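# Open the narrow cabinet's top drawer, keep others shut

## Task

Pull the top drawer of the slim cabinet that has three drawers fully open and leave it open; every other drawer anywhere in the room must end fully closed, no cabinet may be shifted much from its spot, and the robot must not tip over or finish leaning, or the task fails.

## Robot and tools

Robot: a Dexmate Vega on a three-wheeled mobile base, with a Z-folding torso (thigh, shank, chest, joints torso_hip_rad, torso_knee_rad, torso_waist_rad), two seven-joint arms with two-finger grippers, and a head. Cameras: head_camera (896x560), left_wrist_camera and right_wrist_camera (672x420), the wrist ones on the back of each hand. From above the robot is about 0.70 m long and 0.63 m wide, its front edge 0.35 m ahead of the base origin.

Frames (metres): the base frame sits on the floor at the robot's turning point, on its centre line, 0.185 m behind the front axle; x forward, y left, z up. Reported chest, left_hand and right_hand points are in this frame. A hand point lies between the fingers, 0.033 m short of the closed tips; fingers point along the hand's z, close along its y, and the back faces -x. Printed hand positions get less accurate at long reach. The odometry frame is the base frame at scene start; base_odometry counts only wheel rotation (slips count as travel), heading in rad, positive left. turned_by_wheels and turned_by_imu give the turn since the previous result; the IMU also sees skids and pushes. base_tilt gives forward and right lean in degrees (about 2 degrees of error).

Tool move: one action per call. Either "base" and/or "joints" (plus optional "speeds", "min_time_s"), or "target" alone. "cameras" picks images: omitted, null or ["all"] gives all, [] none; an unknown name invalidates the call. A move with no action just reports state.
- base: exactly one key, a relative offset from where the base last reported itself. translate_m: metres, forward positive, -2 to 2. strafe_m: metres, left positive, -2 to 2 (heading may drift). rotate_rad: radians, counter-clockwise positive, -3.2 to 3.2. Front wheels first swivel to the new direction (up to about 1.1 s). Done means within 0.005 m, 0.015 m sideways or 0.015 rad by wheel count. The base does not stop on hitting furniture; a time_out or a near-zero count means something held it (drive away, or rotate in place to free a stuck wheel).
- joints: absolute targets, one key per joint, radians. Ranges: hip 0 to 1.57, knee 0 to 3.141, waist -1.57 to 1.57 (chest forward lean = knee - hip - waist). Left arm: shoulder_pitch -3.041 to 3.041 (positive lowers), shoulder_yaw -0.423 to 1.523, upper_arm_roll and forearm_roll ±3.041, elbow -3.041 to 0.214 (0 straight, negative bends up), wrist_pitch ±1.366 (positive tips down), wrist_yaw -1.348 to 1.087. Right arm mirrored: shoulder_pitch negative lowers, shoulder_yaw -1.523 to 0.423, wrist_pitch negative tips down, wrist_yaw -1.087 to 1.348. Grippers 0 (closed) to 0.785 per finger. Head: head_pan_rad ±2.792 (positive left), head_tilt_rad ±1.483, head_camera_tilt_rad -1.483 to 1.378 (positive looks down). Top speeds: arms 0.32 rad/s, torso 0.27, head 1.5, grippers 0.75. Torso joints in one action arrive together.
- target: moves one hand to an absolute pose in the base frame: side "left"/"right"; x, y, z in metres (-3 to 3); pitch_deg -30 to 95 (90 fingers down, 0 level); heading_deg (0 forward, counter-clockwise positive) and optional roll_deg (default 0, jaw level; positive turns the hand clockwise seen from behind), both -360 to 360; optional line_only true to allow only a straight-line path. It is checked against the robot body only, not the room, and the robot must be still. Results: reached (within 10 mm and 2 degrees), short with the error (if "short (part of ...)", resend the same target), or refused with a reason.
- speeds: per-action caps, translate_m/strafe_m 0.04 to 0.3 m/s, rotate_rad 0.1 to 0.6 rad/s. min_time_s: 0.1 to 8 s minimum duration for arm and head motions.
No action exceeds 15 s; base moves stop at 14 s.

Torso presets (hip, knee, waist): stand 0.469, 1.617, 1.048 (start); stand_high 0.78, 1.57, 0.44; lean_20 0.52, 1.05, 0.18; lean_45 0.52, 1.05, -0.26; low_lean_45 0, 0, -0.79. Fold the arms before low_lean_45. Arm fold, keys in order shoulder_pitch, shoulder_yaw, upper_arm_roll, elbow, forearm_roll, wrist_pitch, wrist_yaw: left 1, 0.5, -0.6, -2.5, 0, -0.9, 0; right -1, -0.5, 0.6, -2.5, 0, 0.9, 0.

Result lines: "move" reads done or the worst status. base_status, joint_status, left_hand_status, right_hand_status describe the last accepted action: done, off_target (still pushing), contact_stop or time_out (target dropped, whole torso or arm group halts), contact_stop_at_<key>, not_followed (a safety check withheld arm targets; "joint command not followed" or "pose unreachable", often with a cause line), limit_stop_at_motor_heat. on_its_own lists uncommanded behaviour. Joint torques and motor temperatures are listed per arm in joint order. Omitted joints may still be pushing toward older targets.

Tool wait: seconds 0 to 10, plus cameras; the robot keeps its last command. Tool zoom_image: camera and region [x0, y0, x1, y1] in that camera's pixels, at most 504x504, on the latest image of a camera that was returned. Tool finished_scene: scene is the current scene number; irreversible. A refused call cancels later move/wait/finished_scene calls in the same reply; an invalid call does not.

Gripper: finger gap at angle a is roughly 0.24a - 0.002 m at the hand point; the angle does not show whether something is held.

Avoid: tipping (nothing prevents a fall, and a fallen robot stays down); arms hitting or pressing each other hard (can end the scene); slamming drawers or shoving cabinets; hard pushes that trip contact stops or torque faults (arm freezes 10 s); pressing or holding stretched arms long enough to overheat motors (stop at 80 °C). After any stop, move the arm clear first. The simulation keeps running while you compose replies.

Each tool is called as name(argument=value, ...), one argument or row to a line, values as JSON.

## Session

move(
  cameras=["head_camera"],
)

move(
  joints={"head_pan_rad":1.8,"head_camera_tilt_rad":0.4},
  cameras=["head_camera"],
)

move(
  joints={"head_pan_rad":-1.8},
  cameras=["head_camera"],
)

move(
  joints={"head_pan_rad":-2.79},
  cameras=["head_camera"],
)

Scene clock: 0.00 s.
Joint torques (N m): no reading
Motor temperatures (°C): left_arm=[31 31 31 26 40 35 41] | right_arm=[30 27 33 31 36 36 33]
base_odometry: x=+0.000 y=+0.000 heading=+0.000
turned_by_wheels: +0.000
turned_by_imu: +0.000
base_tilt: forward=+0.1 right=+0.7
base_status: not commanded
joint_positions: torso_hip_rad=+0.469 torso_knee_rad=+1.617 torso_waist_rad=+1.048 left_shoulder_pitch_rad=+2.189 left_shoulder_yaw_rad=-0.007 left_upper_arm_roll_rad=+0.016 left_elbow_rad=-1.090 left_forearm_roll_rad=+0.013 left_wrist_pitch_rad=-0.515 left_wrist_yaw_rad=+0.020 left_gripper_rad=+0.005 right_shoulder_pitch_rad=-2.209 right_shoulder_yaw_rad=-0.016 right_upper_arm_roll_rad=+0.009 right_elbow_rad=-1.106 right_forearm_roll_rad=-0.010 right_wrist_pitch_rad=+0.494 right_wrist_yaw_rad=-0.018 right_gripper_rad=+0.005 head_pan_rad=+0.000 head_tilt_rad=+0.000 head_camera_tilt_rad=+0.000
joint_status: not commanded
chest: x=-0.0111 y=+0.0000 z=+1.4155 quat_wxyz=(+0.999, +0.000, +0.050, +0.000) (m; base frame)
left_hand: x=+0.2066 y=+0.2195 z=+0.6100 quat_wxyz=(+0.429, +0.002, +0.903, +0.000) pitch_deg=+39.1 heading_deg=-0.2 roll_deg=+0.1 back=up (m; base frame)
right_hand: x=+0.1929 y=-0.2468 z=+0.6050 quat_wxyz=(+0.418, -0.007, +0.908, -0.015) pitch_deg=+40.6 heading_deg=-1.6 roll_deg=-2.5 back=up (m; base frame)
pictures: head_camera

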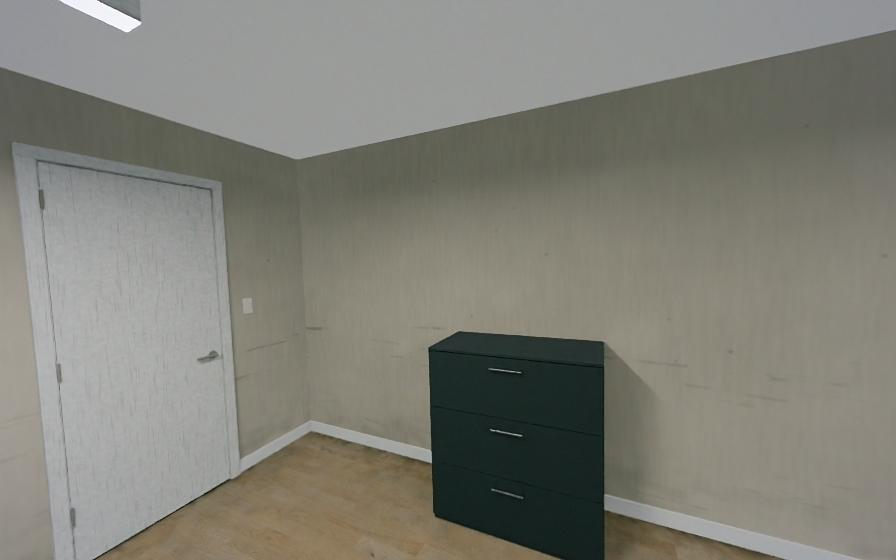

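Scene clock: 1.87 s.
Joint torques (N m): left_arm=[4.49 -0.09 -1.06 -3.06 -0.04 -1.94 -0.18] | right_arm=[-3.73 -1.37 0.51 -2.68 0.21 2.93 -0.2]
Motor temperatures (°C): left_arm=[31 31 31 26 40 35 41] | right_arm=[30 27 33 31 36 36 33]
move: done
base_odometry: x=+0.000 y=+0.000 heading=+0.000
turned_by_wheels: +0.000
turned_by_imu: +0.000
base_tilt: forward=+0.0 right=+0.8
base_status: not commanded
joint_positions: torso_hip_rad=+0.469 torso_knee_rad=+1.617 torso_waist_rad=+1.048 left_shoulder_pitch_rad=+2.189 left_shoulder_yaw_rad=-0.007 left_upper_arm_roll_rad=+0.016 left_elbow_rad=-1.090 left_forearm_roll_rad=+0.013 left_wrist_pitch_rad=-0.515 left_wrist_yaw_rad=+0.020 left_gripper_rad=+0.005 right_shoulder_pitch_rad=-2.209 right_shoulder_yaw_rad=-0.016 right_upper_arm_roll_rad=+0.009 right_elbow_rad=-1.106 right_forearm_roll_rad=-0.010 right_wrist_pitch_rad=+0.494 right_wrist_yaw_rad=-0.018 right_gripper_rad=+0.005 head_pan_rad=+1.800 head_tilt_rad=+0.000 head_camera_tilt_rad=+0.400
joint_status: all done
chest: x=-0.0111 y=+0.0000 z=+1.4155 quat_wxyz=(+0.999, +0.000, +0.050, +0.000) (m; base frame)
left_hand: x=+0.2066 y=+0.2195 z=+0.6100 quat_wxyz=(+0.429, +0.002, +0.903, +0.000) pitch_deg=+39.1 heading_deg=-0.2 roll_deg=+0.1 back=up (m; base frame)
right_hand: x=+0.1929 y=-0.2468 z=+0.6050 quat_wxyz=(+0.418, -0.007, +0.908, -0.015) pitch_deg=+40.6 heading_deg=-1.6 roll_deg=-2.5 back=up (m; base frame)
pictures: head_camera

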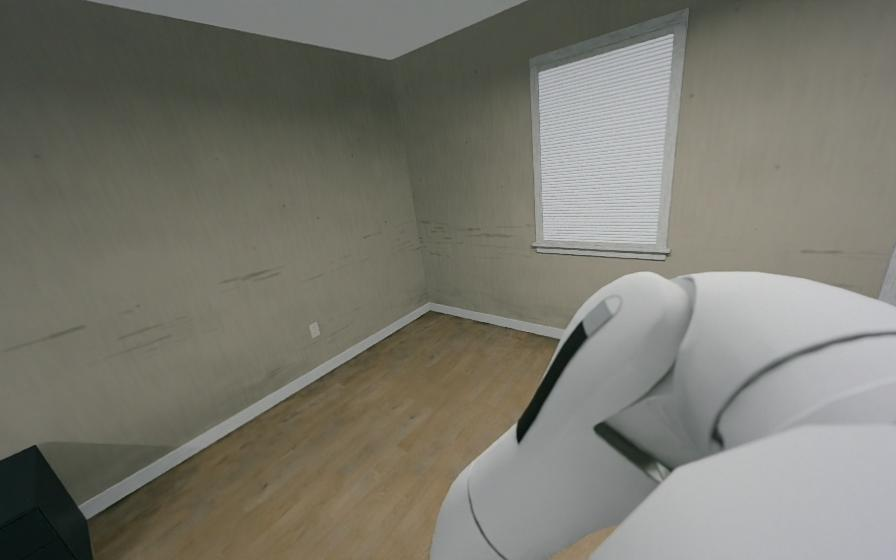

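Scene clock: 4.93 s.
Joint torques (N m): left_arm=[4.93 -1.09 -0.55 -2.7 0.11 -2.18 -0.08] | right_arm=[-5.13 -0.91 0.73 -1.56 0.1 2.99 -0.16]
Motor temperatures (°C): left_arm=[31 31 31 26 40 35 41] | right_arm=[30 27 33 31 36 36 33]
move: done
base_odometry: x=+0.000 y=+0.000 heading=+0.000
turned_by_wheels: +0.000
turned_by_imu: +0.000
base_tilt: forward=+0.1 right=+0.8
base_status: not commanded
joint_positions: torso_hip_rad=+0.469 torso_knee_rad=+1.617 torso_waist_rad=+1.048 left_shoulder_pitch_rad=+2.189 left_shoulder_yaw_rad=-0.007 left_upper_arm_roll_rad=+0.016 left_elbow_rad=-1.090 left_forearm_roll_rad=+0.013 left_wrist_pitch_rad=-0.515 left_wrist_yaw_rad=+0.020 left_gripper_rad=+0.005 right_shoulder_pitch_rad=-2.209 right_shoulder_yaw_rad=-0.016 right_upper_arm_roll_rad=+0.009 right_elbow_rad=-1.106 right_forearm_roll_rad=-0.010 right_wrist_pitch_rad=+0.494 right_wrist_yaw_rad=-0.018 right_gripper_rad=+0.005 head_pan_rad=-1.800 head_tilt_rad=+0.000 head_camera_tilt_rad=+0.400
joint_status: all done
chest: x=-0.0111 y=+0.0000 z=+1.4155 quat_wxyz=(+0.999, +0.000, +0.050, +0.000) (m; base frame)
left_hand: x=+0.2066 y=+0.2195 z=+0.6100 quat_wxyz=(+0.429, +0.002, +0.903, +0.000) pitch_deg=+39.1 heading_deg=-0.2 roll_deg=+0.1 back=up (m; base frame)
right_hand: x=+0.1929 y=-0.2468 z=+0.6050 quat_wxyz=(+0.418, -0.007, +0.908, -0.015) pitch_deg=+40.6 heading_deg=-1.6 roll_deg=-2.5 back=up (m; base frame)
pictures: head_camera

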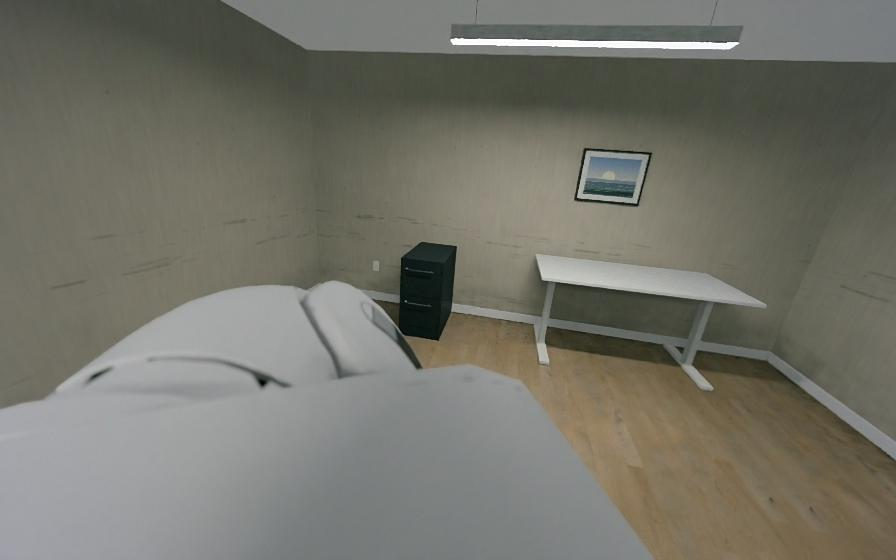

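Scene clock: 6.27 s.
Joint torques (N m): left_arm=[4.84 -0.67 -0.07 -1.36 -0.02 -2.09 -0.15] | right_arm=[-4.37 -1.01 0.78 -2.23 0.03 3.02 -0.15]
Motor temperatures (°C): left_arm=[31 31 31 26 40 35 41] | right_arm=[30 27 33 31 36 36 33]
move: done
base_odometry: x=+0.000 y=+0.000 heading=+0.000
turned_by_wheels: +0.000
turned_by_imu: +0.000
base_tilt: forward=+0.0 right=+0.7
base_status: not commanded
joint_positions: torso_hip_rad=+0.469 torso_knee_rad=+1.617 torso_waist_rad=+1.048 left_shoulder_pitch_rad=+2.189 left_shoulder_yaw_rad=-0.007 left_upper_arm_roll_rad=+0.016 left_elbow_rad=-1.090 left_forearm_roll_rad=+0.013 left_wrist_pitch_rad=-0.515 left_wrist_yaw_rad=+0.020 left_gripper_rad=+0.005 right_shoulder_pitch_rad=-2.209 right_shoulder_yaw_rad=-0.016 right_upper_arm_roll_rad=+0.009 right_elbow_rad=-1.106 right_forearm_roll_rad=-0.010 right_wrist_pitch_rad=+0.494 right_wrist_yaw_rad=-0.018 right_gripper_rad=+0.005 head_pan_rad=-2.790 head_tilt_rad=+0.000 head_camera_tilt_rad=+0.400
joint_status: all done
chest: x=-0.0111 y=+0.0000 z=+1.4155 quat_wxyz=(+0.999, +0.000, +0.050, +0.000) (m; base frame)
left_hand: x=+0.2066 y=+0.2195 z=+0.6100 quat_wxyz=(+0.429, +0.002, +0.903, +0.000) pitch_deg=+39.1 heading_deg=-0.2 roll_deg=+0.1 back=up (m; base frame)
right_hand: x=+0.1929 y=-0.2468 z=+0.6050 quat_wxyz=(+0.418, -0.007, +0.908, -0.015) pitch_deg=+40.6 heading_deg=-1.6 roll_deg=-2.5 back=up (m; base frame)
pictures: head_camera

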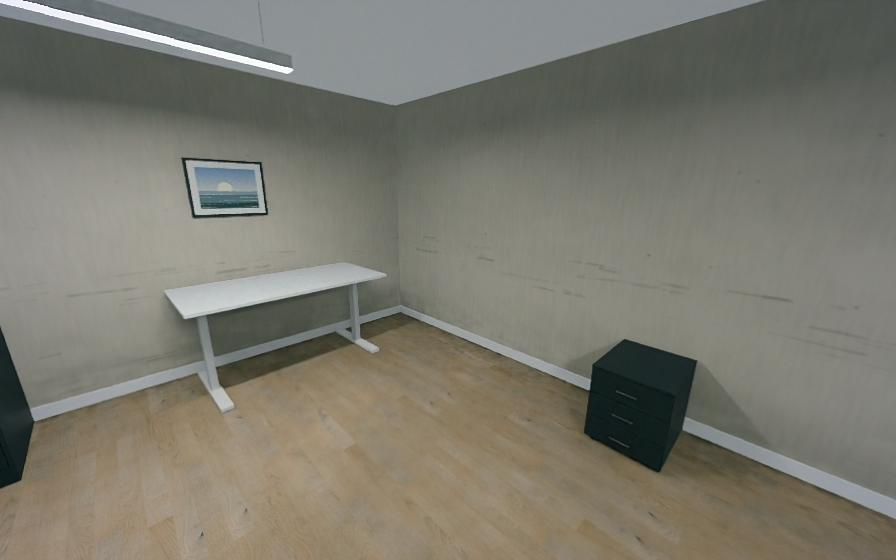

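zoom_image(
  camera="head_camera",
  region=[560, 320, 720, 490],
)

move(
  joints={"head_pan_rad":-1.8},
  cameras=["head_camera"],
)

zoom_image(
  camera="head_camera",
  region=[370, 220, 490, 350],
)

move(
  base={"rotate_rad":2.97},
  joints={"head_pan_rad":0},
  cameras=["head_camera"],
)

Scaled by 2.965 from the camera's 896x560 image, which has a finer 960x600 frame.

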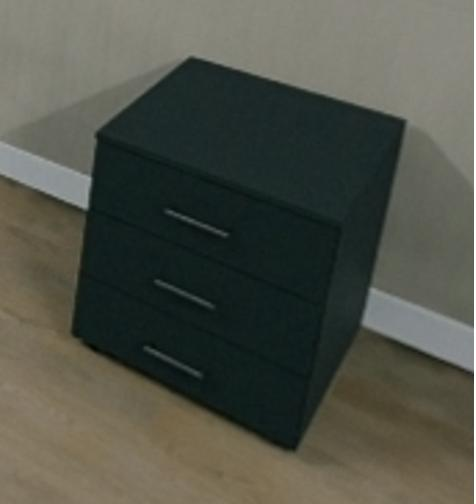

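Scene clock: 7.87 s.
Joint torques (N m): left_arm=[4.9 1.11 0.12 -2.02 0.06 -2.47 -0.04] | right_arm=[-5.06 -0.98 0.72 -1.34 0.08 2.1 -0.17]
Motor temperatures (°C): left_arm=[31 31 31 26 40 35 41] | right_arm=[30 27 33 31 36 36 33]
move: done
base_odometry: x=+0.000 y=+0.000 heading=+0.000
turned_by_wheels: +0.000
turned_by_imu: +0.000
base_tilt: forward=+0.0 right=+0.8
base_status: not commanded
joint_positions: torso_hip_rad=+0.469 torso_knee_rad=+1.617 torso_waist_rad=+1.048 left_shoulder_pitch_rad=+2.189 left_shoulder_yaw_rad=-0.007 left_upper_arm_roll_rad=+0.016 left_elbow_rad=-1.090 left_forearm_roll_rad=+0.013 left_wrist_pitch_rad=-0.515 left_wrist_yaw_rad=+0.020 left_gripper_rad=+0.005 right_shoulder_pitch_rad=-2.209 right_shoulder_yaw_rad=-0.016 right_upper_arm_roll_rad=+0.009 right_elbow_rad=-1.106 right_forearm_roll_rad=-0.010 right_wrist_pitch_rad=+0.494 right_wrist_yaw_rad=-0.018 right_gripper_rad=+0.005 head_pan_rad=-1.800 head_tilt_rad=+0.000 head_camera_tilt_rad=+0.400
joint_status: all done
chest: x=-0.0111 y=+0.0000 z=+1.4155 quat_wxyz=(+0.999, +0.000, +0.050, +0.000) (m; base frame)
left_hand: x=+0.2066 y=+0.2195 z=+0.6100 quat_wxyz=(+0.429, +0.002, +0.903, +0.000) pitch_deg=+39.1 heading_deg=-0.2 roll_deg=+0.1 back=up (m; base frame)
right_hand: x=+0.1929 y=-0.2468 z=+0.6050 quat_wxyz=(+0.418, -0.007, +0.908, -0.015) pitch_deg=+40.6 heading_deg=-1.6 roll_deg=-2.5 back=up (m; base frame)
pictures: head_camera

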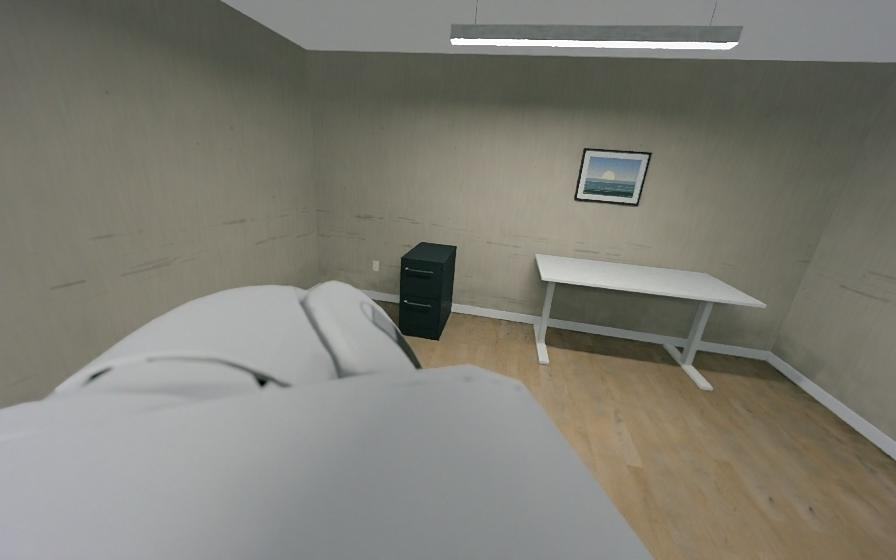

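Scaled by 3.877 from the camera's 896x560 image, which has a finer 960x600 frame.

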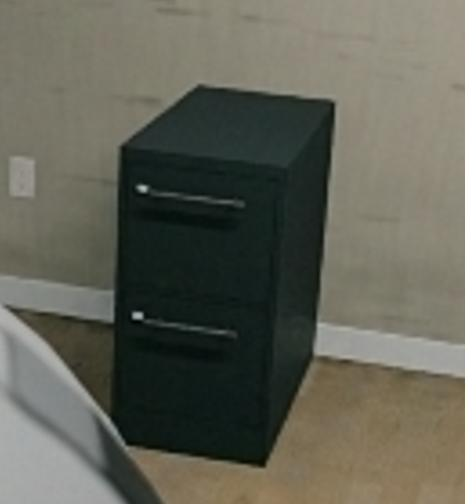

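Scene clock: 14.37 s.
Joint torques (N m): left_arm=[6.26 -0.58 -0.83 -2.26 0.16 -2.67 0.2] | right_arm=[-4.05 -1.68 0.71 -2.37 0.25 2.32 -0.15]
Motor temperatures (°C): left_arm=[31 31 31 26 40 35 41] | right_arm=[30 27 33 31 36 36 33]
move: done
base_odometry: x=+0.003 y=+0.000 heading=+2.979
turned_by_wheels: +2.979
turned_by_imu: +2.963
base_tilt: forward=+0.0 right=+0.8
base_status: done
joint_positions: torso_hip_rad=+0.469 torso_knee_rad=+1.617 torso_waist_rad=+1.048 left_shoulder_pitch_rad=+2.189 left_shoulder_yaw_rad=-0.007 left_upper_arm_roll_rad=+0.016 left_elbow_rad=-1.090 left_forearm_roll_rad=+0.013 left_wrist_pitch_rad=-0.515 left_wrist_yaw_rad=+0.020 left_gripper_rad=+0.005 right_shoulder_pitch_rad=-2.209 right_shoulder_yaw_rad=-0.016 right_upper_arm_roll_rad=+0.009 right_elbow_rad=-1.106 right_forearm_roll_rad=-0.010 right_wrist_pitch_rad=+0.494 right_wrist_yaw_rad=-0.018 right_gripper_rad=+0.005 head_pan_rad=+0.000 head_tilt_rad=+0.000 head_camera_tilt_rad=+0.400
joint_status: all done
chest: x=-0.0111 y=+0.0000 z=+1.4155 quat_wxyz=(+0.999, +0.000, +0.050, +0.000) (m; base frame)
left_hand: x=+0.2066 y=+0.2195 z=+0.6100 quat_wxyz=(+0.429, +0.002, +0.903, +0.000) pitch_deg=+39.1 heading_deg=-0.2 roll_deg=+0.1 back=up (m; base frame)
right_hand: x=+0.1929 y=-0.2468 z=+0.6050 quat_wxyz=(+0.418, -0.007, +0.908, -0.015) pitch_deg=+40.6 heading_deg=-1.6 roll_deg=-2.5 back=up (m; base frame)
pictures: head_camera

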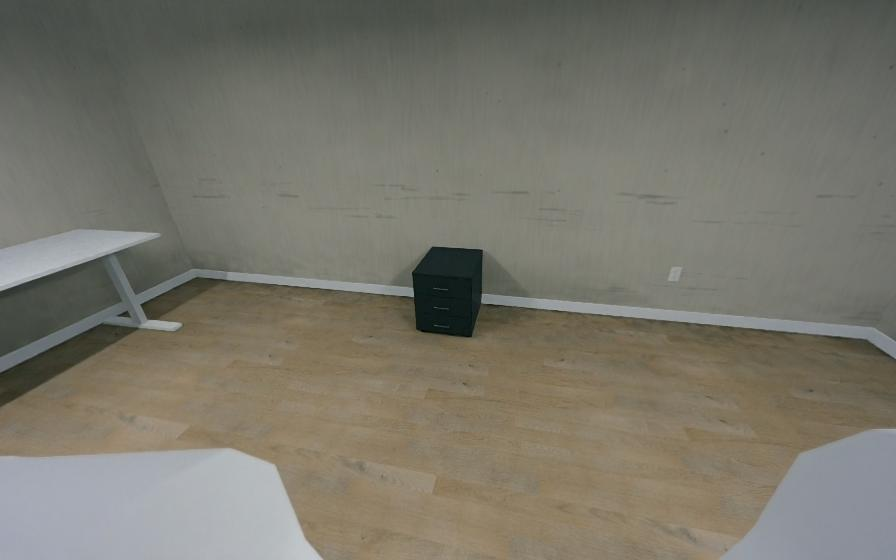

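move(
  base={"rotate_rad":-0.17},
  joints={"left_shoulder_pitch_rad":1,"left_shoulder_yaw_rad":0.5,"left_upper_arm_roll_rad":-0.6,"left_elbow_rad":-2.5,"left_forearm_roll_rad":0,"left_wrist_pitch_rad":-0.9,"left_wrist_yaw_rad":0,"right_shoulder_pitch_rad":-0.7,"right_shoulder_yaw_rad":0,"right_upper_arm_roll_rad":0,"right_elbow_rad":-1.4,"right_forearm_roll_rad":0,"right_wrist_pitch_rad":0,"right_wrist_yaw_rad":0,"right_gripper_rad":0.4},
  cameras=["head_camera"],
)

move(
  base={"strafe_m":0.55},
  joints={"torso_hip_rad":0.2,"torso_knee_rad":0.6,"torso_waist_rad":-0.4,"head_camera_tilt_rad":0},
  cameras=["head_camera"],
)

Scene clock: 21.83 s.
Joint torques (N m): left_arm=[-16.68 9.27 -4.87 1.74 -0.69 2.69 -0.25] | right_arm=[41.28 1.48 -3.26 -7.97 0.35 1.88 0.17]
Motor temperatures (°C): left_arm=[31 31 31 26 40 35 41] | right_arm=[30 27 33 31 36 36 33]
move: done
base_odometry: x=+0.003 y=+0.000 heading=+2.809
turned_by_wheels: -0.170
turned_by_imu: -0.169
base_tilt: forward=+0.1 right=+0.8
base_status: done
joint_positions: torso_hip_rad=+0.469 torso_knee_rad=+1.617 torso_waist_rad=+1.048 left_shoulder_pitch_rad=+1.002 left_shoulder_yaw_rad=+0.499 left_upper_arm_roll_rad=-0.599 left_elbow_rad=-2.498 left_forearm_roll_rad=+0.000 left_wrist_pitch_rad=-0.900 left_wrist_yaw_rad=+0.000 left_gripper_rad=+0.005 right_shoulder_pitch_rad=-0.705 right_shoulder_yaw_rad=+0.000 right_upper_arm_roll_rad=+0.000 right_elbow_rad=-1.399 right_forearm_roll_rad=+0.000 right_wrist_pitch_rad=+0.002 right_wrist_yaw_rad=+0.000 right_gripper_rad=+0.400 head_pan_rad=+0.000 head_tilt_rad=+0.000 head_camera_tilt_rad=+0.400
joint_status: all done
chest: x=-0.0111 y=+0.0000 z=+1.4155 quat_wxyz=(+0.999, +0.000, +0.050, +0.000) (m; base frame)
left_hand: x=-0.0224 y=+0.1541 z=+1.7175 quat_wxyz=(+0.840, +0.204, -0.396, +0.309) pitch_deg=-37.0 heading_deg=-132.5 roll_deg=-7.0 back=down (m; base frame)
right_hand: x=+0.8403 y=-0.2298 z=+1.5785 quat_wxyz=(+0.883, +0.000, +0.468, +0.000) pitch_deg=-34.1 heading_deg=+0.0 roll_deg=+0.0 back=up (m; base frame)
pictures: head_camera

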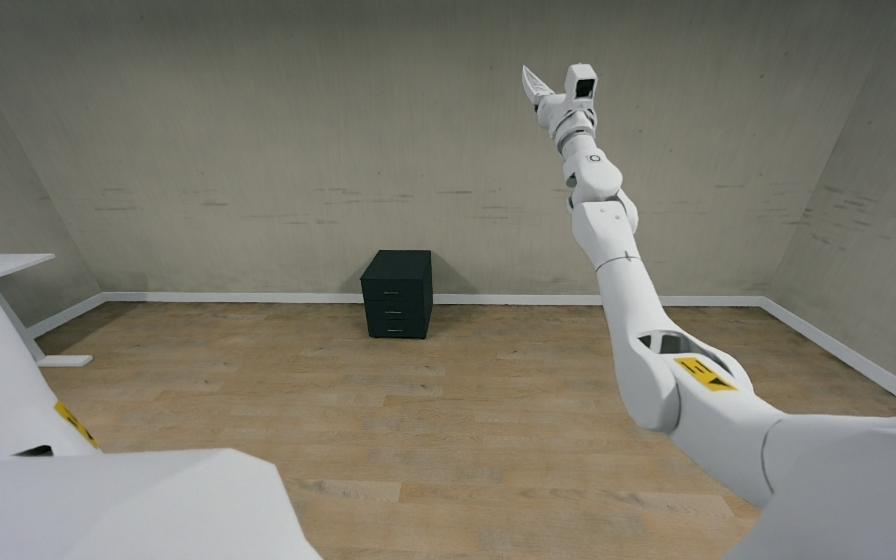

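Scene clock: 28.47 s.
Joint torques (N m): left_arm=[-11.89 8.81 -7.11 -3.59 -1.43 1.25 0.35] | right_arm=[30.98 -1.16 -2.36 -8.63 0.38 2.89 -0.03]
Motor temperatures (°C): left_arm=[31 31 31 26 40 35 41] | right_arm=[30 27 33 31 36 36 33]
move: done
base_odometry: x=-0.172 y=-0.519 heading=+2.823
turned_by_wheels: +0.014
turned_by_imu: +0.006
base_tilt: forward=+0.0 right=+0.7
base_status: done
joint_positions: torso_hip_rad=+0.200 torso_knee_rad=+0.600 torso_waist_rad=-0.400 left_shoulder_pitch_rad=+1.000 left_shoulder_yaw_rad=+0.500 left_upper_arm_roll_rad=-0.600 left_elbow_rad=-2.500 left_forearm_roll_rad=+0.000 left_wrist_pitch_rad=-0.900 left_wrist_yaw_rad=+0.000 left_gripper_rad=+0.005 right_shoulder_pitch_rad=-0.700 right_shoulder_yaw_rad=+0.000 right_upper_arm_roll_rad=+0.000 right_elbow_rad=-1.400 right_forearm_roll_rad=+0.000 right_wrist_pitch_rad=+0.000 right_wrist_yaw_rad=+0.000 right_gripper_rad=+0.400 head_pan_rad=+0.000 head_tilt_rad=+0.000 head_camera_tilt_rad=+0.000
joint_status: all done
chest: x=+0.0781 y=+0.0000 z=+1.0631 quat_wxyz=(+0.921, +0.000, +0.389, +0.000) (m; base frame)
left_hand: x=+0.2625 y=+0.1532 z=+1.3017 quat_wxyz=(+0.925, +0.299, -0.086, +0.221) pitch_deg=-53.8 heading_deg=-92.7 roll_deg=-60.4 back=down (m; base frame)
right_hand: x=+0.8361 y=-0.2297 z=+0.6424 quat_wxyz=(+0.670, +0.000, +0.742, +0.000) pitch_deg=+5.8 heading_deg=+0.0 roll_deg=+0.0 back=up (m; base frame)
pictures: head_camera

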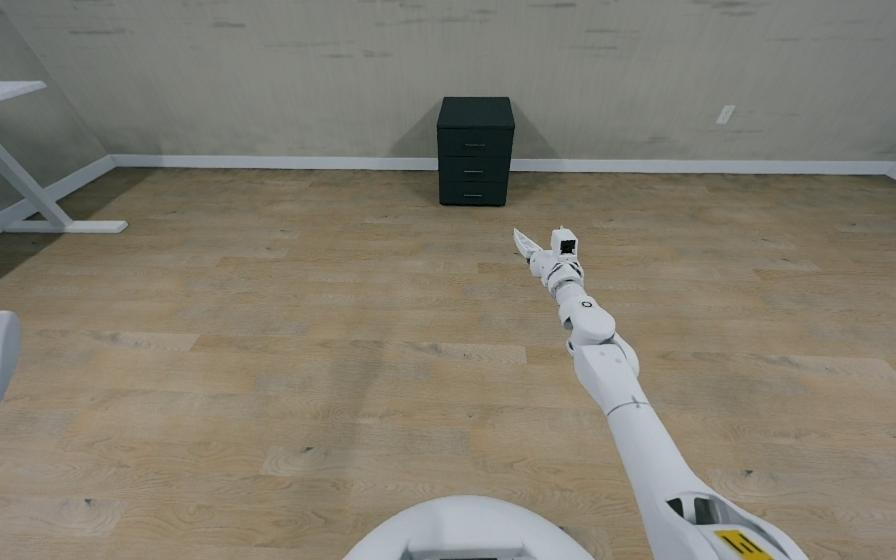

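move(
  base={"translate_m":0.95},
  joints={"right_shoulder_pitch_rad":-0.46,"right_shoulder_yaw_rad":0.331,"right_upper_arm_roll_rad":0.448,"right_elbow_rad":-0.82,"right_forearm_roll_rad":1.024,"right_wrist_pitch_rad":-0.063,"right_wrist_yaw_rad":0.024},
  cameras=["head_camera","right_wrist_camera"],
)

Scene clock: 34.07 s.
Joint torques (N m): left_arm=[-12.33 8.11 -7.68 -1.29 -1.36 0.96 0.48] | right_arm=[31.73 2.33 1.03 -4.05 0.44 0.31 2.56]
Motor temperatures (°C): left_arm=[31 31 31 26 40 35 41] | right_arm=[30 27 33 31 36 36 33]
move: done
base_odometry: x=-1.074 y=-0.222 heading=+2.823
turned_by_wheels: -0.001
turned_by_imu: -0.002
base_tilt: forward=+0.0 right=+0.7
base_status: done
joint_positions: torso_hip_rad=+0.200 torso_knee_rad=+0.600 torso_waist_rad=-0.400 left_shoulder_pitch_rad=+1.000 left_shoulder_yaw_rad=+0.500 left_upper_arm_roll_rad=-0.600 left_elbow_rad=-2.500 left_forearm_roll_rad=+0.000 left_wrist_pitch_rad=-0.900 left_wrist_yaw_rad=+0.000 left_gripper_rad=+0.005 right_shoulder_pitch_rad=-0.461 right_shoulder_yaw_rad=+0.331 right_upper_arm_roll_rad=+0.447 right_elbow_rad=-0.821 right_forearm_roll_rad=+1.023 right_wrist_pitch_rad=-0.063 right_wrist_yaw_rad=+0.024 right_gripper_rad=+0.400 head_pan_rad=+0.000 head_tilt_rad=+0.000 head_camera_tilt_rad=+0.000
joint_status: all done
chest: x=+0.0782 y=+0.0000 z=+1.0631 quat_wxyz=(+0.921, +0.000, +0.390, +0.000) (m; base frame)
left_hand: x=+0.2625 y=+0.1532 z=+1.3016 quat_wxyz=(+0.925, +0.299, -0.086, +0.221) pitch_deg=-53.8 heading_deg=-92.7 roll_deg=-60.4 back=down (m; base frame)
right_hand: x=+0.7987 y=-0.1705 z=+0.4127 quat_wxyz=(+0.362, +0.612, +0.609, +0.351) pitch_deg=+29.5 heading_deg=-1.0 roll_deg=+89.3 (m; base frame)
pictures: head_camera, right_wrist_camera

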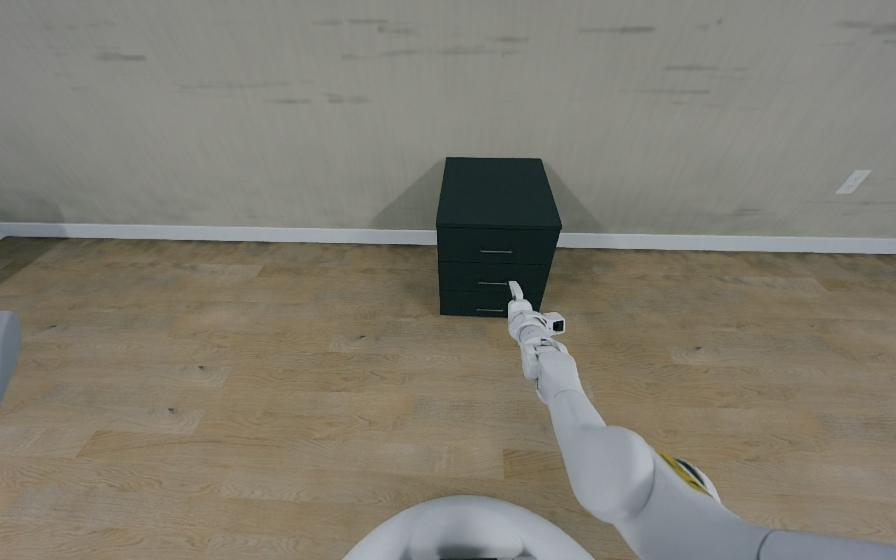

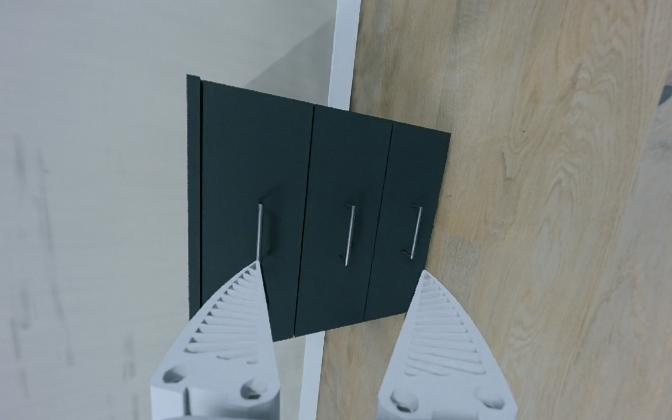

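move(
  target={"side":"right","x":0.8,"y":-0.145,"z":0.41,"pitch_deg":30,"heading_deg":0,"roll_deg":90},
  cameras=[],
)

move(
  base={"translate_m":0.2},
  cameras=["head_camera","right_wrist_camera"],
)

Scene clock: 35.87 s.
Joint torques (N m): left_arm=[-11.79 7.89 -7.41 -3.08 -1.08 1.35 0.59] | right_arm=[32.46 3.62 -7.77 -3.4 -0.17 0.68 2.53]
Motor temperatures (°C): left_arm=[31 31 31 26 40 35 41] | right_arm=[30 27 33 31 36 36 33]
move: done
base_odometry: x=-1.074 y=-0.222 heading=+2.823
turned_by_wheels: +0.000
turned_by_imu: +0.000
base_tilt: forward=+0.1 right=+0.8
base_status: not commanded
joint_positions: torso_hip_rad=+0.200 torso_knee_rad=+0.600 torso_waist_rad=-0.400 left_shoulder_pitch_rad=+1.000 left_shoulder_yaw_rad=+0.500 left_upper_arm_roll_rad=-0.600 left_elbow_rad=-2.500 left_forearm_roll_rad=+0.000 left_wrist_pitch_rad=-0.900 left_wrist_yaw_rad=+0.000 left_gripper_rad=+0.005 right_shoulder_pitch_rad=-0.435 right_shoulder_yaw_rad=+0.349 right_upper_arm_roll_rad=+0.443 right_elbow_rad=-0.764 right_forearm_roll_rad=+1.016 right_wrist_pitch_rad=-0.031 right_wrist_yaw_rad=+0.035 right_gripper_rad=+0.400 head_pan_rad=+0.000 head_tilt_rad=+0.000 head_camera_tilt_rad=+0.000
joint_status: not commanded
chest: x=+0.0782 y=+0.0000 z=+1.0631 quat_wxyz=(+0.921, +0.000, +0.390, +0.000) (m; base frame)
left_hand: x=+0.2625 y=+0.1532 z=+1.3016 quat_wxyz=(+0.925, +0.299, -0.086, +0.221) pitch_deg=-53.8 heading_deg=-92.7 roll_deg=-60.4 back=down (m; base frame)
right_hand: x=+0.7995 y=-0.1469 z=+0.4097 quat_wxyz=(+0.354, +0.613, +0.612, +0.353) pitch_deg=+30.0 heading_deg=-0.1 roll_deg=+90.0 (m; base frame)
right_hand_status: reached (straight line, planned for 0.5 s): 2 mm and 0.1 deg off.
pictures: none
No camera images: "cameras" was empty.

Scene clock: 38.27 s.
Joint torques (N m): left_arm=[-12.93 9.87 -7.04 -3.32 -1.39 1.25 0.46] | right_arm=[31.8 2.73 -7.92 -3.66 -0.27 0.79 2.39]
Motor temperatures (°C): left_arm=[31 31 31 26 40 35 41] | right_arm=[30 27 33 31 36 36 33]
move: done
base_odometry: x=-1.264 y=-0.159 heading=+2.822
turned_by_wheels: -0.001
turned_by_imu: -0.001
base_tilt: forward=+0.0 right=+0.8
base_status: done
joint_positions: torso_hip_rad=+0.200 torso_knee_rad=+0.600 torso_waist_rad=-0.400 left_shoulder_pitch_rad=+1.000 left_shoulder_yaw_rad=+0.500 left_upper_arm_roll_rad=-0.600 left_elbow_rad=-2.500 left_forearm_roll_rad=+0.000 left_wrist_pitch_rad=-0.900 left_wrist_yaw_rad=+0.000 left_gripper_rad=+0.005 right_shoulder_pitch_rad=-0.433 right_shoulder_yaw_rad=+0.350 right_upper_arm_roll_rad=+0.442 right_elbow_rad=-0.760 right_forearm_roll_rad=+1.015 right_wrist_pitch_rad=-0.028 right_wrist_yaw_rad=+0.036 right_gripper_rad=+0.400 head_pan_rad=+0.000 head_tilt_rad=+0.000 head_camera_tilt_rad=+0.000
joint_status: not commanded
chest: x=+0.0782 y=+0.0000 z=+1.0631 quat_wxyz=(+0.921, +0.000, +0.390, +0.000) (m; base frame)
left_hand: x=+0.2626 y=+0.1532 z=+1.3016 quat_wxyz=(+0.925, +0.299, -0.086, +0.221) pitch_deg=-53.8 heading_deg=-92.7 roll_deg=-60.4 back=down (m; base frame)
right_hand: x=+0.7996 y=-0.1452 z=+0.4095 quat_wxyz=(+0.353, +0.613, +0.612, +0.353) pitch_deg=+30.0 heading_deg=+0.0 roll_deg=-90.0 (m; base frame)
pictures: head_camera, right_wrist_camera

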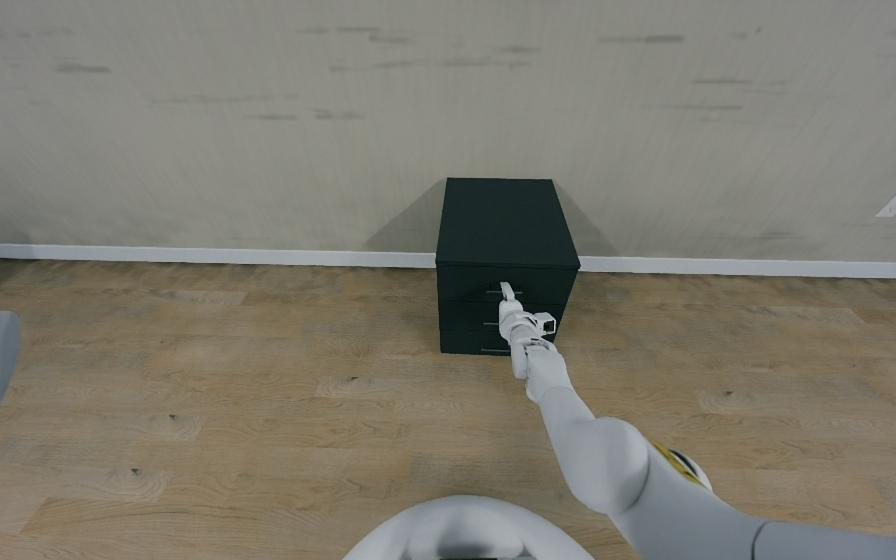

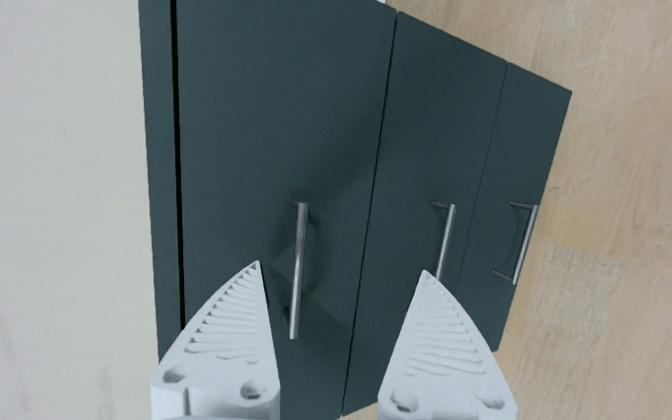

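move(
  base={"translate_m":0.05},
  speeds={"translate_m":0.1},
  cameras=["right_wrist_camera"],
)

move(
  joints={"right_gripper_rad":0.0},
  cameras=["right_wrist_camera"],
)

Scene clock: 40.13 s.
Joint torques (N m): left_arm=[-12.32 8.57 -7.24 -2.77 -1.51 0.44 0.63] | right_arm=[32.51 -0.86 -6.68 -7.68 0.03 0.79 2.59]
Motor temperatures (°C): left_arm=[31 31 31 26 40 35 41] | right_arm=[30 27 33 31 36 36 33]
move: done
base_odometry: x=-1.311 y=-0.143 heading=+2.821
turned_by_wheels: -0.001
turned_by_imu: -0.001
base_tilt: forward=+0.0 right=+0.7
base_status: done
joint_positions: torso_hip_rad=+0.200 torso_knee_rad=+0.600 torso_waist_rad=-0.400 left_shoulder_pitch_rad=+1.000 left_shoulder_yaw_rad=+0.500 left_upper_arm_roll_rad=-0.600 left_elbow_rad=-2.500 left_forearm_roll_rad=+0.000 left_wrist_pitch_rad=-0.900 left_wrist_yaw_rad=+0.000 left_gripper_rad=+0.005 right_shoulder_pitch_rad=-0.433 right_shoulder_yaw_rad=+0.350 right_upper_arm_roll_rad=+0.442 right_elbow_rad=-0.760 right_forearm_roll_rad=+1.015 right_wrist_pitch_rad=-0.028 right_wrist_yaw_rad=+0.036 right_gripper_rad=+0.400 head_pan_rad=+0.000 head_tilt_rad=+0.000 head_camera_tilt_rad=+0.000
joint_status: not commanded
chest: x=+0.0780 y=+0.0000 z=+1.0632 quat_wxyz=(+0.921, +0.000, +0.389, +0.000) (m; base frame)
left_hand: x=+0.2623 y=+0.1533 z=+1.3017 quat_wxyz=(+0.924, +0.298, -0.087, +0.221) pitch_deg=-53.8 heading_deg=-92.7 roll_deg=-60.4 back=down (m; base frame)
right_hand: x=+0.7995 y=-0.1449 z=+0.4096 quat_wxyz=(+0.353, +0.613, +0.612, +0.353) pitch_deg=+30.1 heading_deg=+0.0 roll_deg=-90.0 (m; base frame)
pictures: right_wrist_camera

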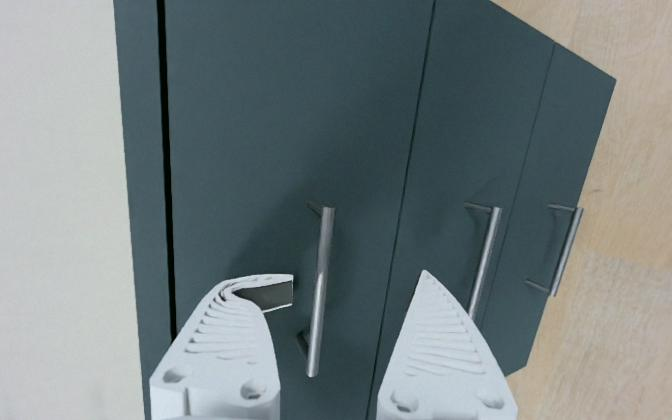

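Scene clock: 41.10 s.
Joint torques (N m): left_arm=[-12.5 9.36 -7.57 -3.23 -1.37 1.24 0.5] | right_arm=[29.71 -1.19 -5.48 -5.08 0.05 1.33 0.93]
Motor temperatures (°C): left_arm=[31 31 31 26 40 35 41] | right_arm=[30 27 33 31 36 36 33]
move: done
base_odometry: x=-1.311 y=-0.143 heading=+2.821
turned_by_wheels: +0.000
turned_by_imu: +0.000
base_tilt: forward=+0.1 right=+0.7
base_status: not commanded
joint_positions: torso_hip_rad=+0.200 torso_knee_rad=+0.600 torso_waist_rad=-0.400 left_shoulder_pitch_rad=+1.000 left_shoulder_yaw_rad=+0.500 left_upper_arm_roll_rad=-0.600 left_elbow_rad=-2.500 left_forearm_roll_rad=+0.000 left_wrist_pitch_rad=-0.900 left_wrist_yaw_rad=+0.000 left_gripper_rad=+0.005 right_shoulder_pitch_rad=-0.433 right_shoulder_yaw_rad=+0.350 right_upper_arm_roll_rad=+0.442 right_elbow_rad=-0.760 right_forearm_roll_rad=+1.015 right_wrist_pitch_rad=-0.029 right_wrist_yaw_rad=+0.037 right_gripper_rad=+0.000 head_pan_rad=+0.000 head_tilt_rad=+0.000 head_camera_tilt_rad=+0.000
joint_status: all done
chest: x=+0.0780 y=+0.0000 z=+1.0632 quat_wxyz=(+0.921, +0.000, +0.389, +0.000) (m; base frame)
left_hand: x=+0.2623 y=+0.1533 z=+1.3017 quat_wxyz=(+0.924, +0.298, -0.087, +0.221) pitch_deg=-53.8 heading_deg=-92.7 roll_deg=-60.4 back=down (m; base frame)
right_hand: x=+0.7996 y=-0.1448 z=+0.4099 quat_wxyz=(+0.353, +0.612, +0.612, +0.354) pitch_deg=+30.0 heading_deg=+0.0 roll_deg=-90.0 (m; base frame)
pictures: right_wrist_camera

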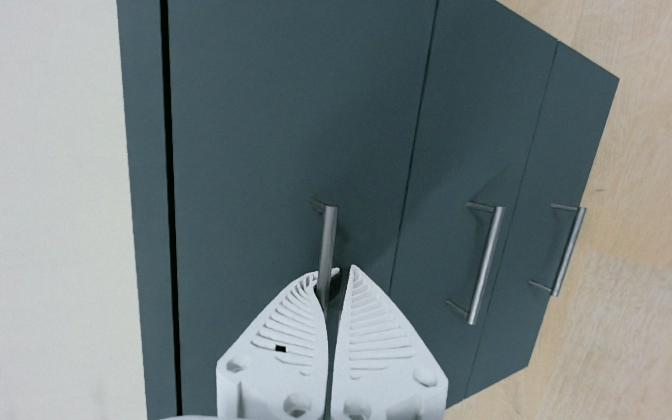

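move(
  base={"translate_m":-0.35},
  speeds={"translate_m":0.1},
  cameras=["head_camera","right_wrist_camera"],
)

move(
  base={"translate_m":-0.06},
  speeds={"translate_m":0.05},
  cameras=["head_camera","right_wrist_camera"],
)

Scene clock: 45.73 s.
Joint torques (N m): left_arm=[-12.88 8.77 -7.49 -2.42 -1.38 0.96 0.52] | right_arm=[20.39 -3.65 -0.05 -4.44 -0.08 4.78 -0.88]
Motor temperatures (°C): left_arm=[31 31 31 26 40 35 41] | right_arm=[30 27 33 31 36 37 33]
move: done
base_odometry: x=-0.979 y=-0.253 heading=+2.821
turned_by_wheels: -0.001
turned_by_imu: -0.001
base_tilt: forward=+0.1 right=+0.7
base_status: done
joint_positions: torso_hip_rad=+0.200 torso_knee_rad=+0.600 torso_waist_rad=-0.400 left_shoulder_pitch_rad=+1.000 left_shoulder_yaw_rad=+0.500 left_upper_arm_roll_rad=-0.600 left_elbow_rad=-2.500 left_forearm_roll_rad=+0.000 left_wrist_pitch_rad=-0.900 left_wrist_yaw_rad=+0.000 left_gripper_rad=+0.005 right_shoulder_pitch_rad=-0.433 right_shoulder_yaw_rad=+0.350 right_upper_arm_roll_rad=+0.442 right_elbow_rad=-0.760 right_forearm_roll_rad=+1.015 right_wrist_pitch_rad=-0.029 right_wrist_yaw_rad=+0.037 right_gripper_rad=+0.000 head_pan_rad=+0.000 head_tilt_rad=+0.000 head_camera_tilt_rad=+0.000
joint_status: not commanded
chest: x=+0.0780 y=+0.0000 z=+1.0632 quat_wxyz=(+0.921, +0.000, +0.389, +0.000) (m; base frame)
left_hand: x=+0.2623 y=+0.1532 z=+1.3018 quat_wxyz=(+0.924, +0.298, -0.087, +0.221) pitch_deg=-53.8 heading_deg=-92.8 roll_deg=-60.4 back=down (m; base frame)
right_hand: x=+0.8001 y=-0.1442 z=+0.4105 quat_wxyz=(+0.353, +0.612, +0.612, +0.354) pitch_deg=+30.0 heading_deg=+0.1 roll_deg=-89.9 (m; base frame)
pictures: head_camera, right_wrist_camera

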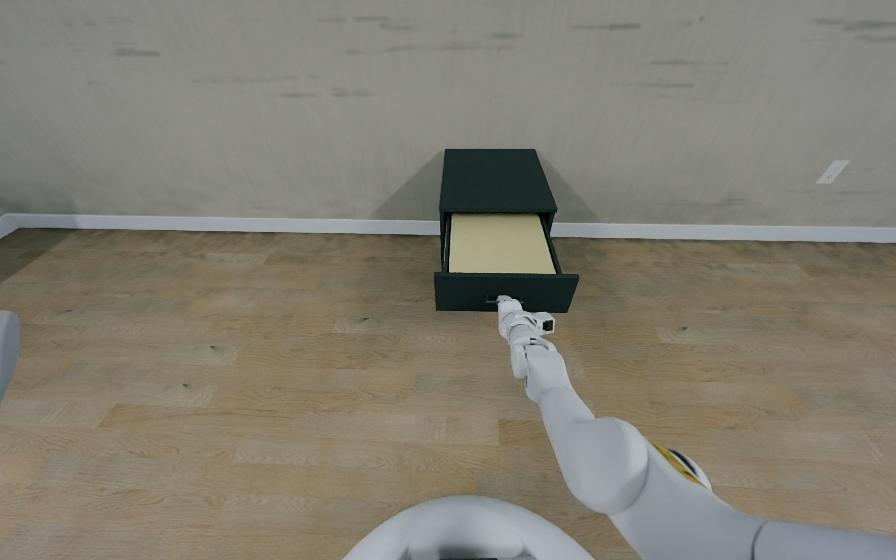

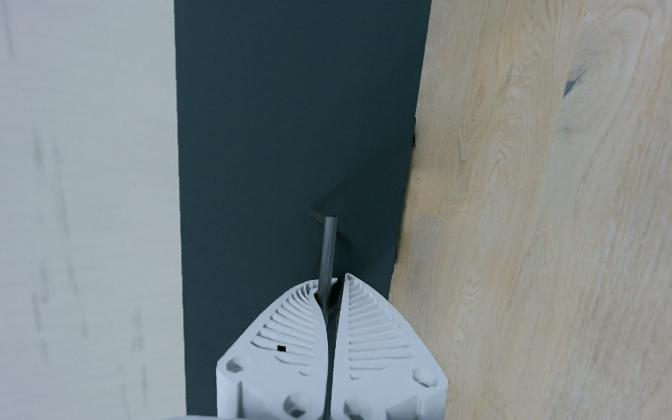

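Scene clock: 47.67 s.
Joint torques (N m): left_arm=[-12.77 9.92 -7.67 -1.45 -1.4 1.16 0.35] | right_arm=[-0.65 -0.51 -0.1 5.17 -0.08 1.53 -9.65]
Motor temperatures (°C): left_arm=[31 31 31 26 40 35 41] | right_arm=[30 27 33 31 36 37 33]
move: done
base_odometry: x=-0.922 y=-0.272 heading=+2.820
turned_by_wheels: -0.001
turned_by_imu: -0.001
base_tilt: forward=+0.1 right=+0.7
base_status: done
joint_positions: torso_hip_rad=+0.200 torso_knee_rad=+0.600 torso_waist_rad=-0.400 left_shoulder_pitch_rad=+1.000 left_shoulder_yaw_rad=+0.500 left_upper_arm_roll_rad=-0.600 left_elbow_rad=-2.500 left_forearm_roll_rad=+0.000 left_wrist_pitch_rad=-0.900 left_wrist_yaw_rad=+0.000 left_gripper_rad=+0.005 right_shoulder_pitch_rad=-0.432 right_shoulder_yaw_rad=+0.350 right_upper_arm_roll_rad=+0.442 right_elbow_rad=-0.761 right_forearm_roll_rad=+1.015 right_wrist_pitch_rad=-0.029 right_wrist_yaw_rad=+0.039 right_gripper_rad=+0.000 head_pan_rad=+0.000 head_tilt_rad=+0.000 head_camera_tilt_rad=+0.000
joint_status: not commanded
chest: x=+0.0778 y=+0.0000 z=+1.0633 quat_wxyz=(+0.921, +0.000, +0.389, +0.000) (m; base frame)
left_hand: x=+0.2620 y=+0.1532 z=+1.3019 quat_wxyz=(+0.924, +0.298, -0.087, +0.221) pitch_deg=-53.8 heading_deg=-92.8 roll_deg=-60.3 back=down (m; base frame)
right_hand: x=+0.8012 y=-0.1450 z=+0.4124 quat_wxyz=(+0.355, +0.612, +0.612, +0.355) pitch_deg=+29.7 heading_deg=+0.0 roll_deg=+90.0 (m; base frame)
pictures: head_camera, right_wrist_camera

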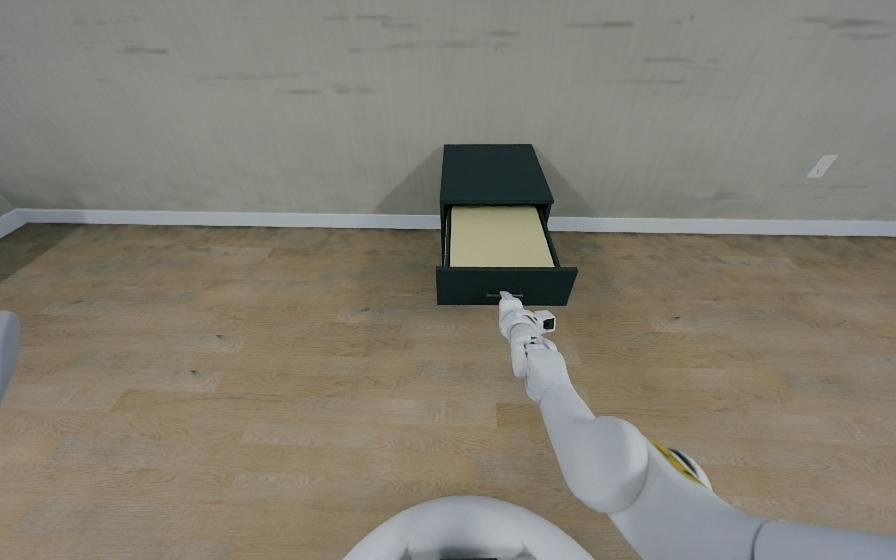

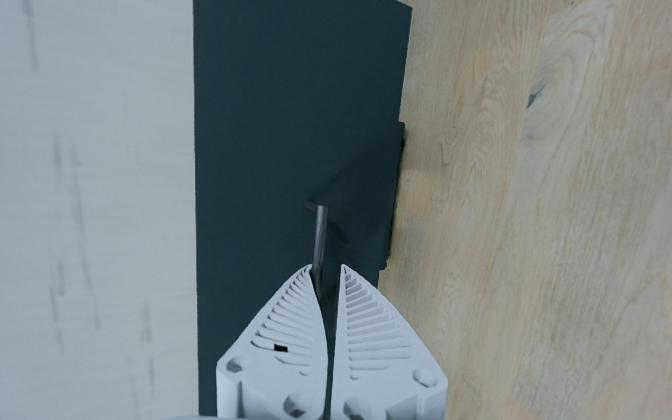

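move(
  base={"translate_m":-0.015},
  speeds={"translate_m":0.04},
  cameras=["head_camera","right_wrist_camera"],
)

Scene clock: 49.00 s.
Joint torques (N m): left_arm=[-11.43 7.66 -7.89 -1.76 -1.76 1.07 0.43] | right_arm=[-3.07 -0.2 0.54 3.57 -0.09 1.02 -5.58]
Motor temperatures (°C): left_arm=[31 31 31 26 40 35 41] | right_arm=[30 27 33 31 36 37 33]
move: done
base_odometry: x=-0.908 y=-0.277 heading=+2.819
turned_by_wheels: -0.001
turned_by_imu: -0.001
base_tilt: forward=+0.0 right=+0.8
base_status: done
joint_positions: torso_hip_rad=+0.200 torso_knee_rad=+0.600 torso_waist_rad=-0.400 left_shoulder_pitch_rad=+1.000 left_shoulder_yaw_rad=+0.500 left_upper_arm_roll_rad=-0.600 left_elbow_rad=-2.500 left_forearm_roll_rad=+0.000 left_wrist_pitch_rad=-0.900 left_wrist_yaw_rad=+0.000 left_gripper_rad=+0.005 right_shoulder_pitch_rad=-0.432 right_shoulder_yaw_rad=+0.350 right_upper_arm_roll_rad=+0.442 right_elbow_rad=-0.761 right_forearm_roll_rad=+1.015 right_wrist_pitch_rad=-0.028 right_wrist_yaw_rad=+0.038 right_gripper_rad=+0.000 head_pan_rad=+0.000 head_tilt_rad=+0.000 head_camera_tilt_rad=+0.000
joint_status: not commanded
chest: x=+0.0778 y=+0.0000 z=+1.0632 quat_wxyz=(+0.921, +0.000, +0.389, +0.000) (m; base frame)
left_hand: x=+0.2620 y=+0.1532 z=+1.3019 quat_wxyz=(+0.924, +0.298, -0.087, +0.221) pitch_deg=-53.8 heading_deg=-92.8 roll_deg=-60.4 back=down (m; base frame)
right_hand: x=+0.8011 y=-0.1450 z=+0.4120 quat_wxyz=(+0.355, +0.612, +0.612, +0.355) pitch_deg=+29.8 heading_deg=+0.0 roll_deg=+90.0 (m; base frame)
pictures: head_camera, right_wrist_camera

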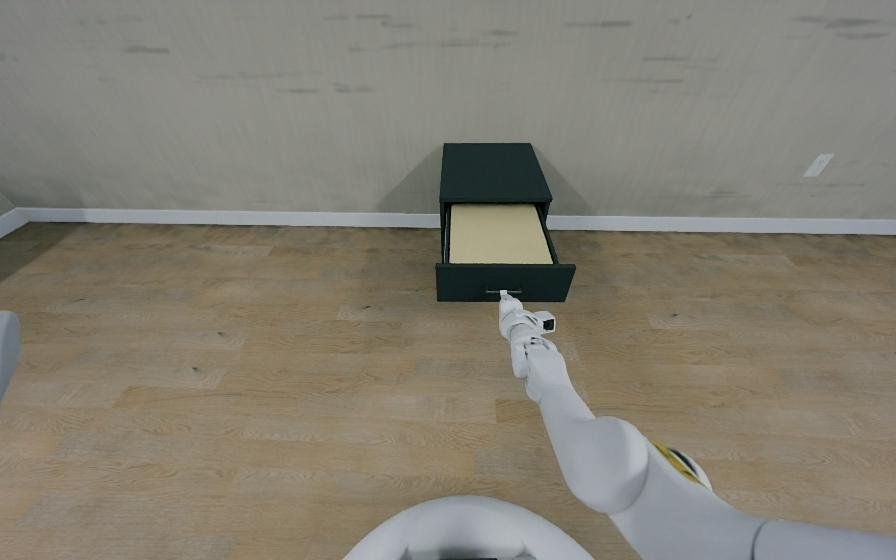

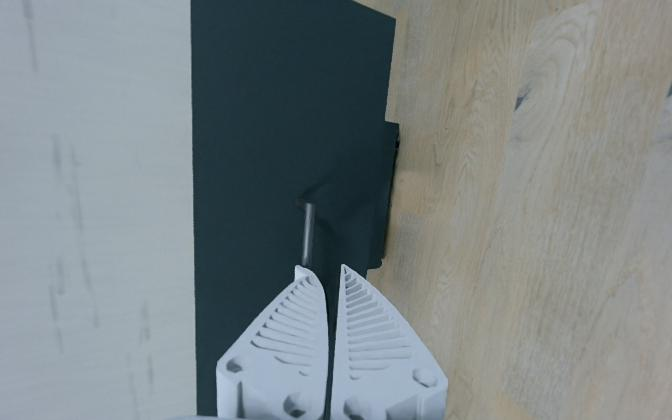

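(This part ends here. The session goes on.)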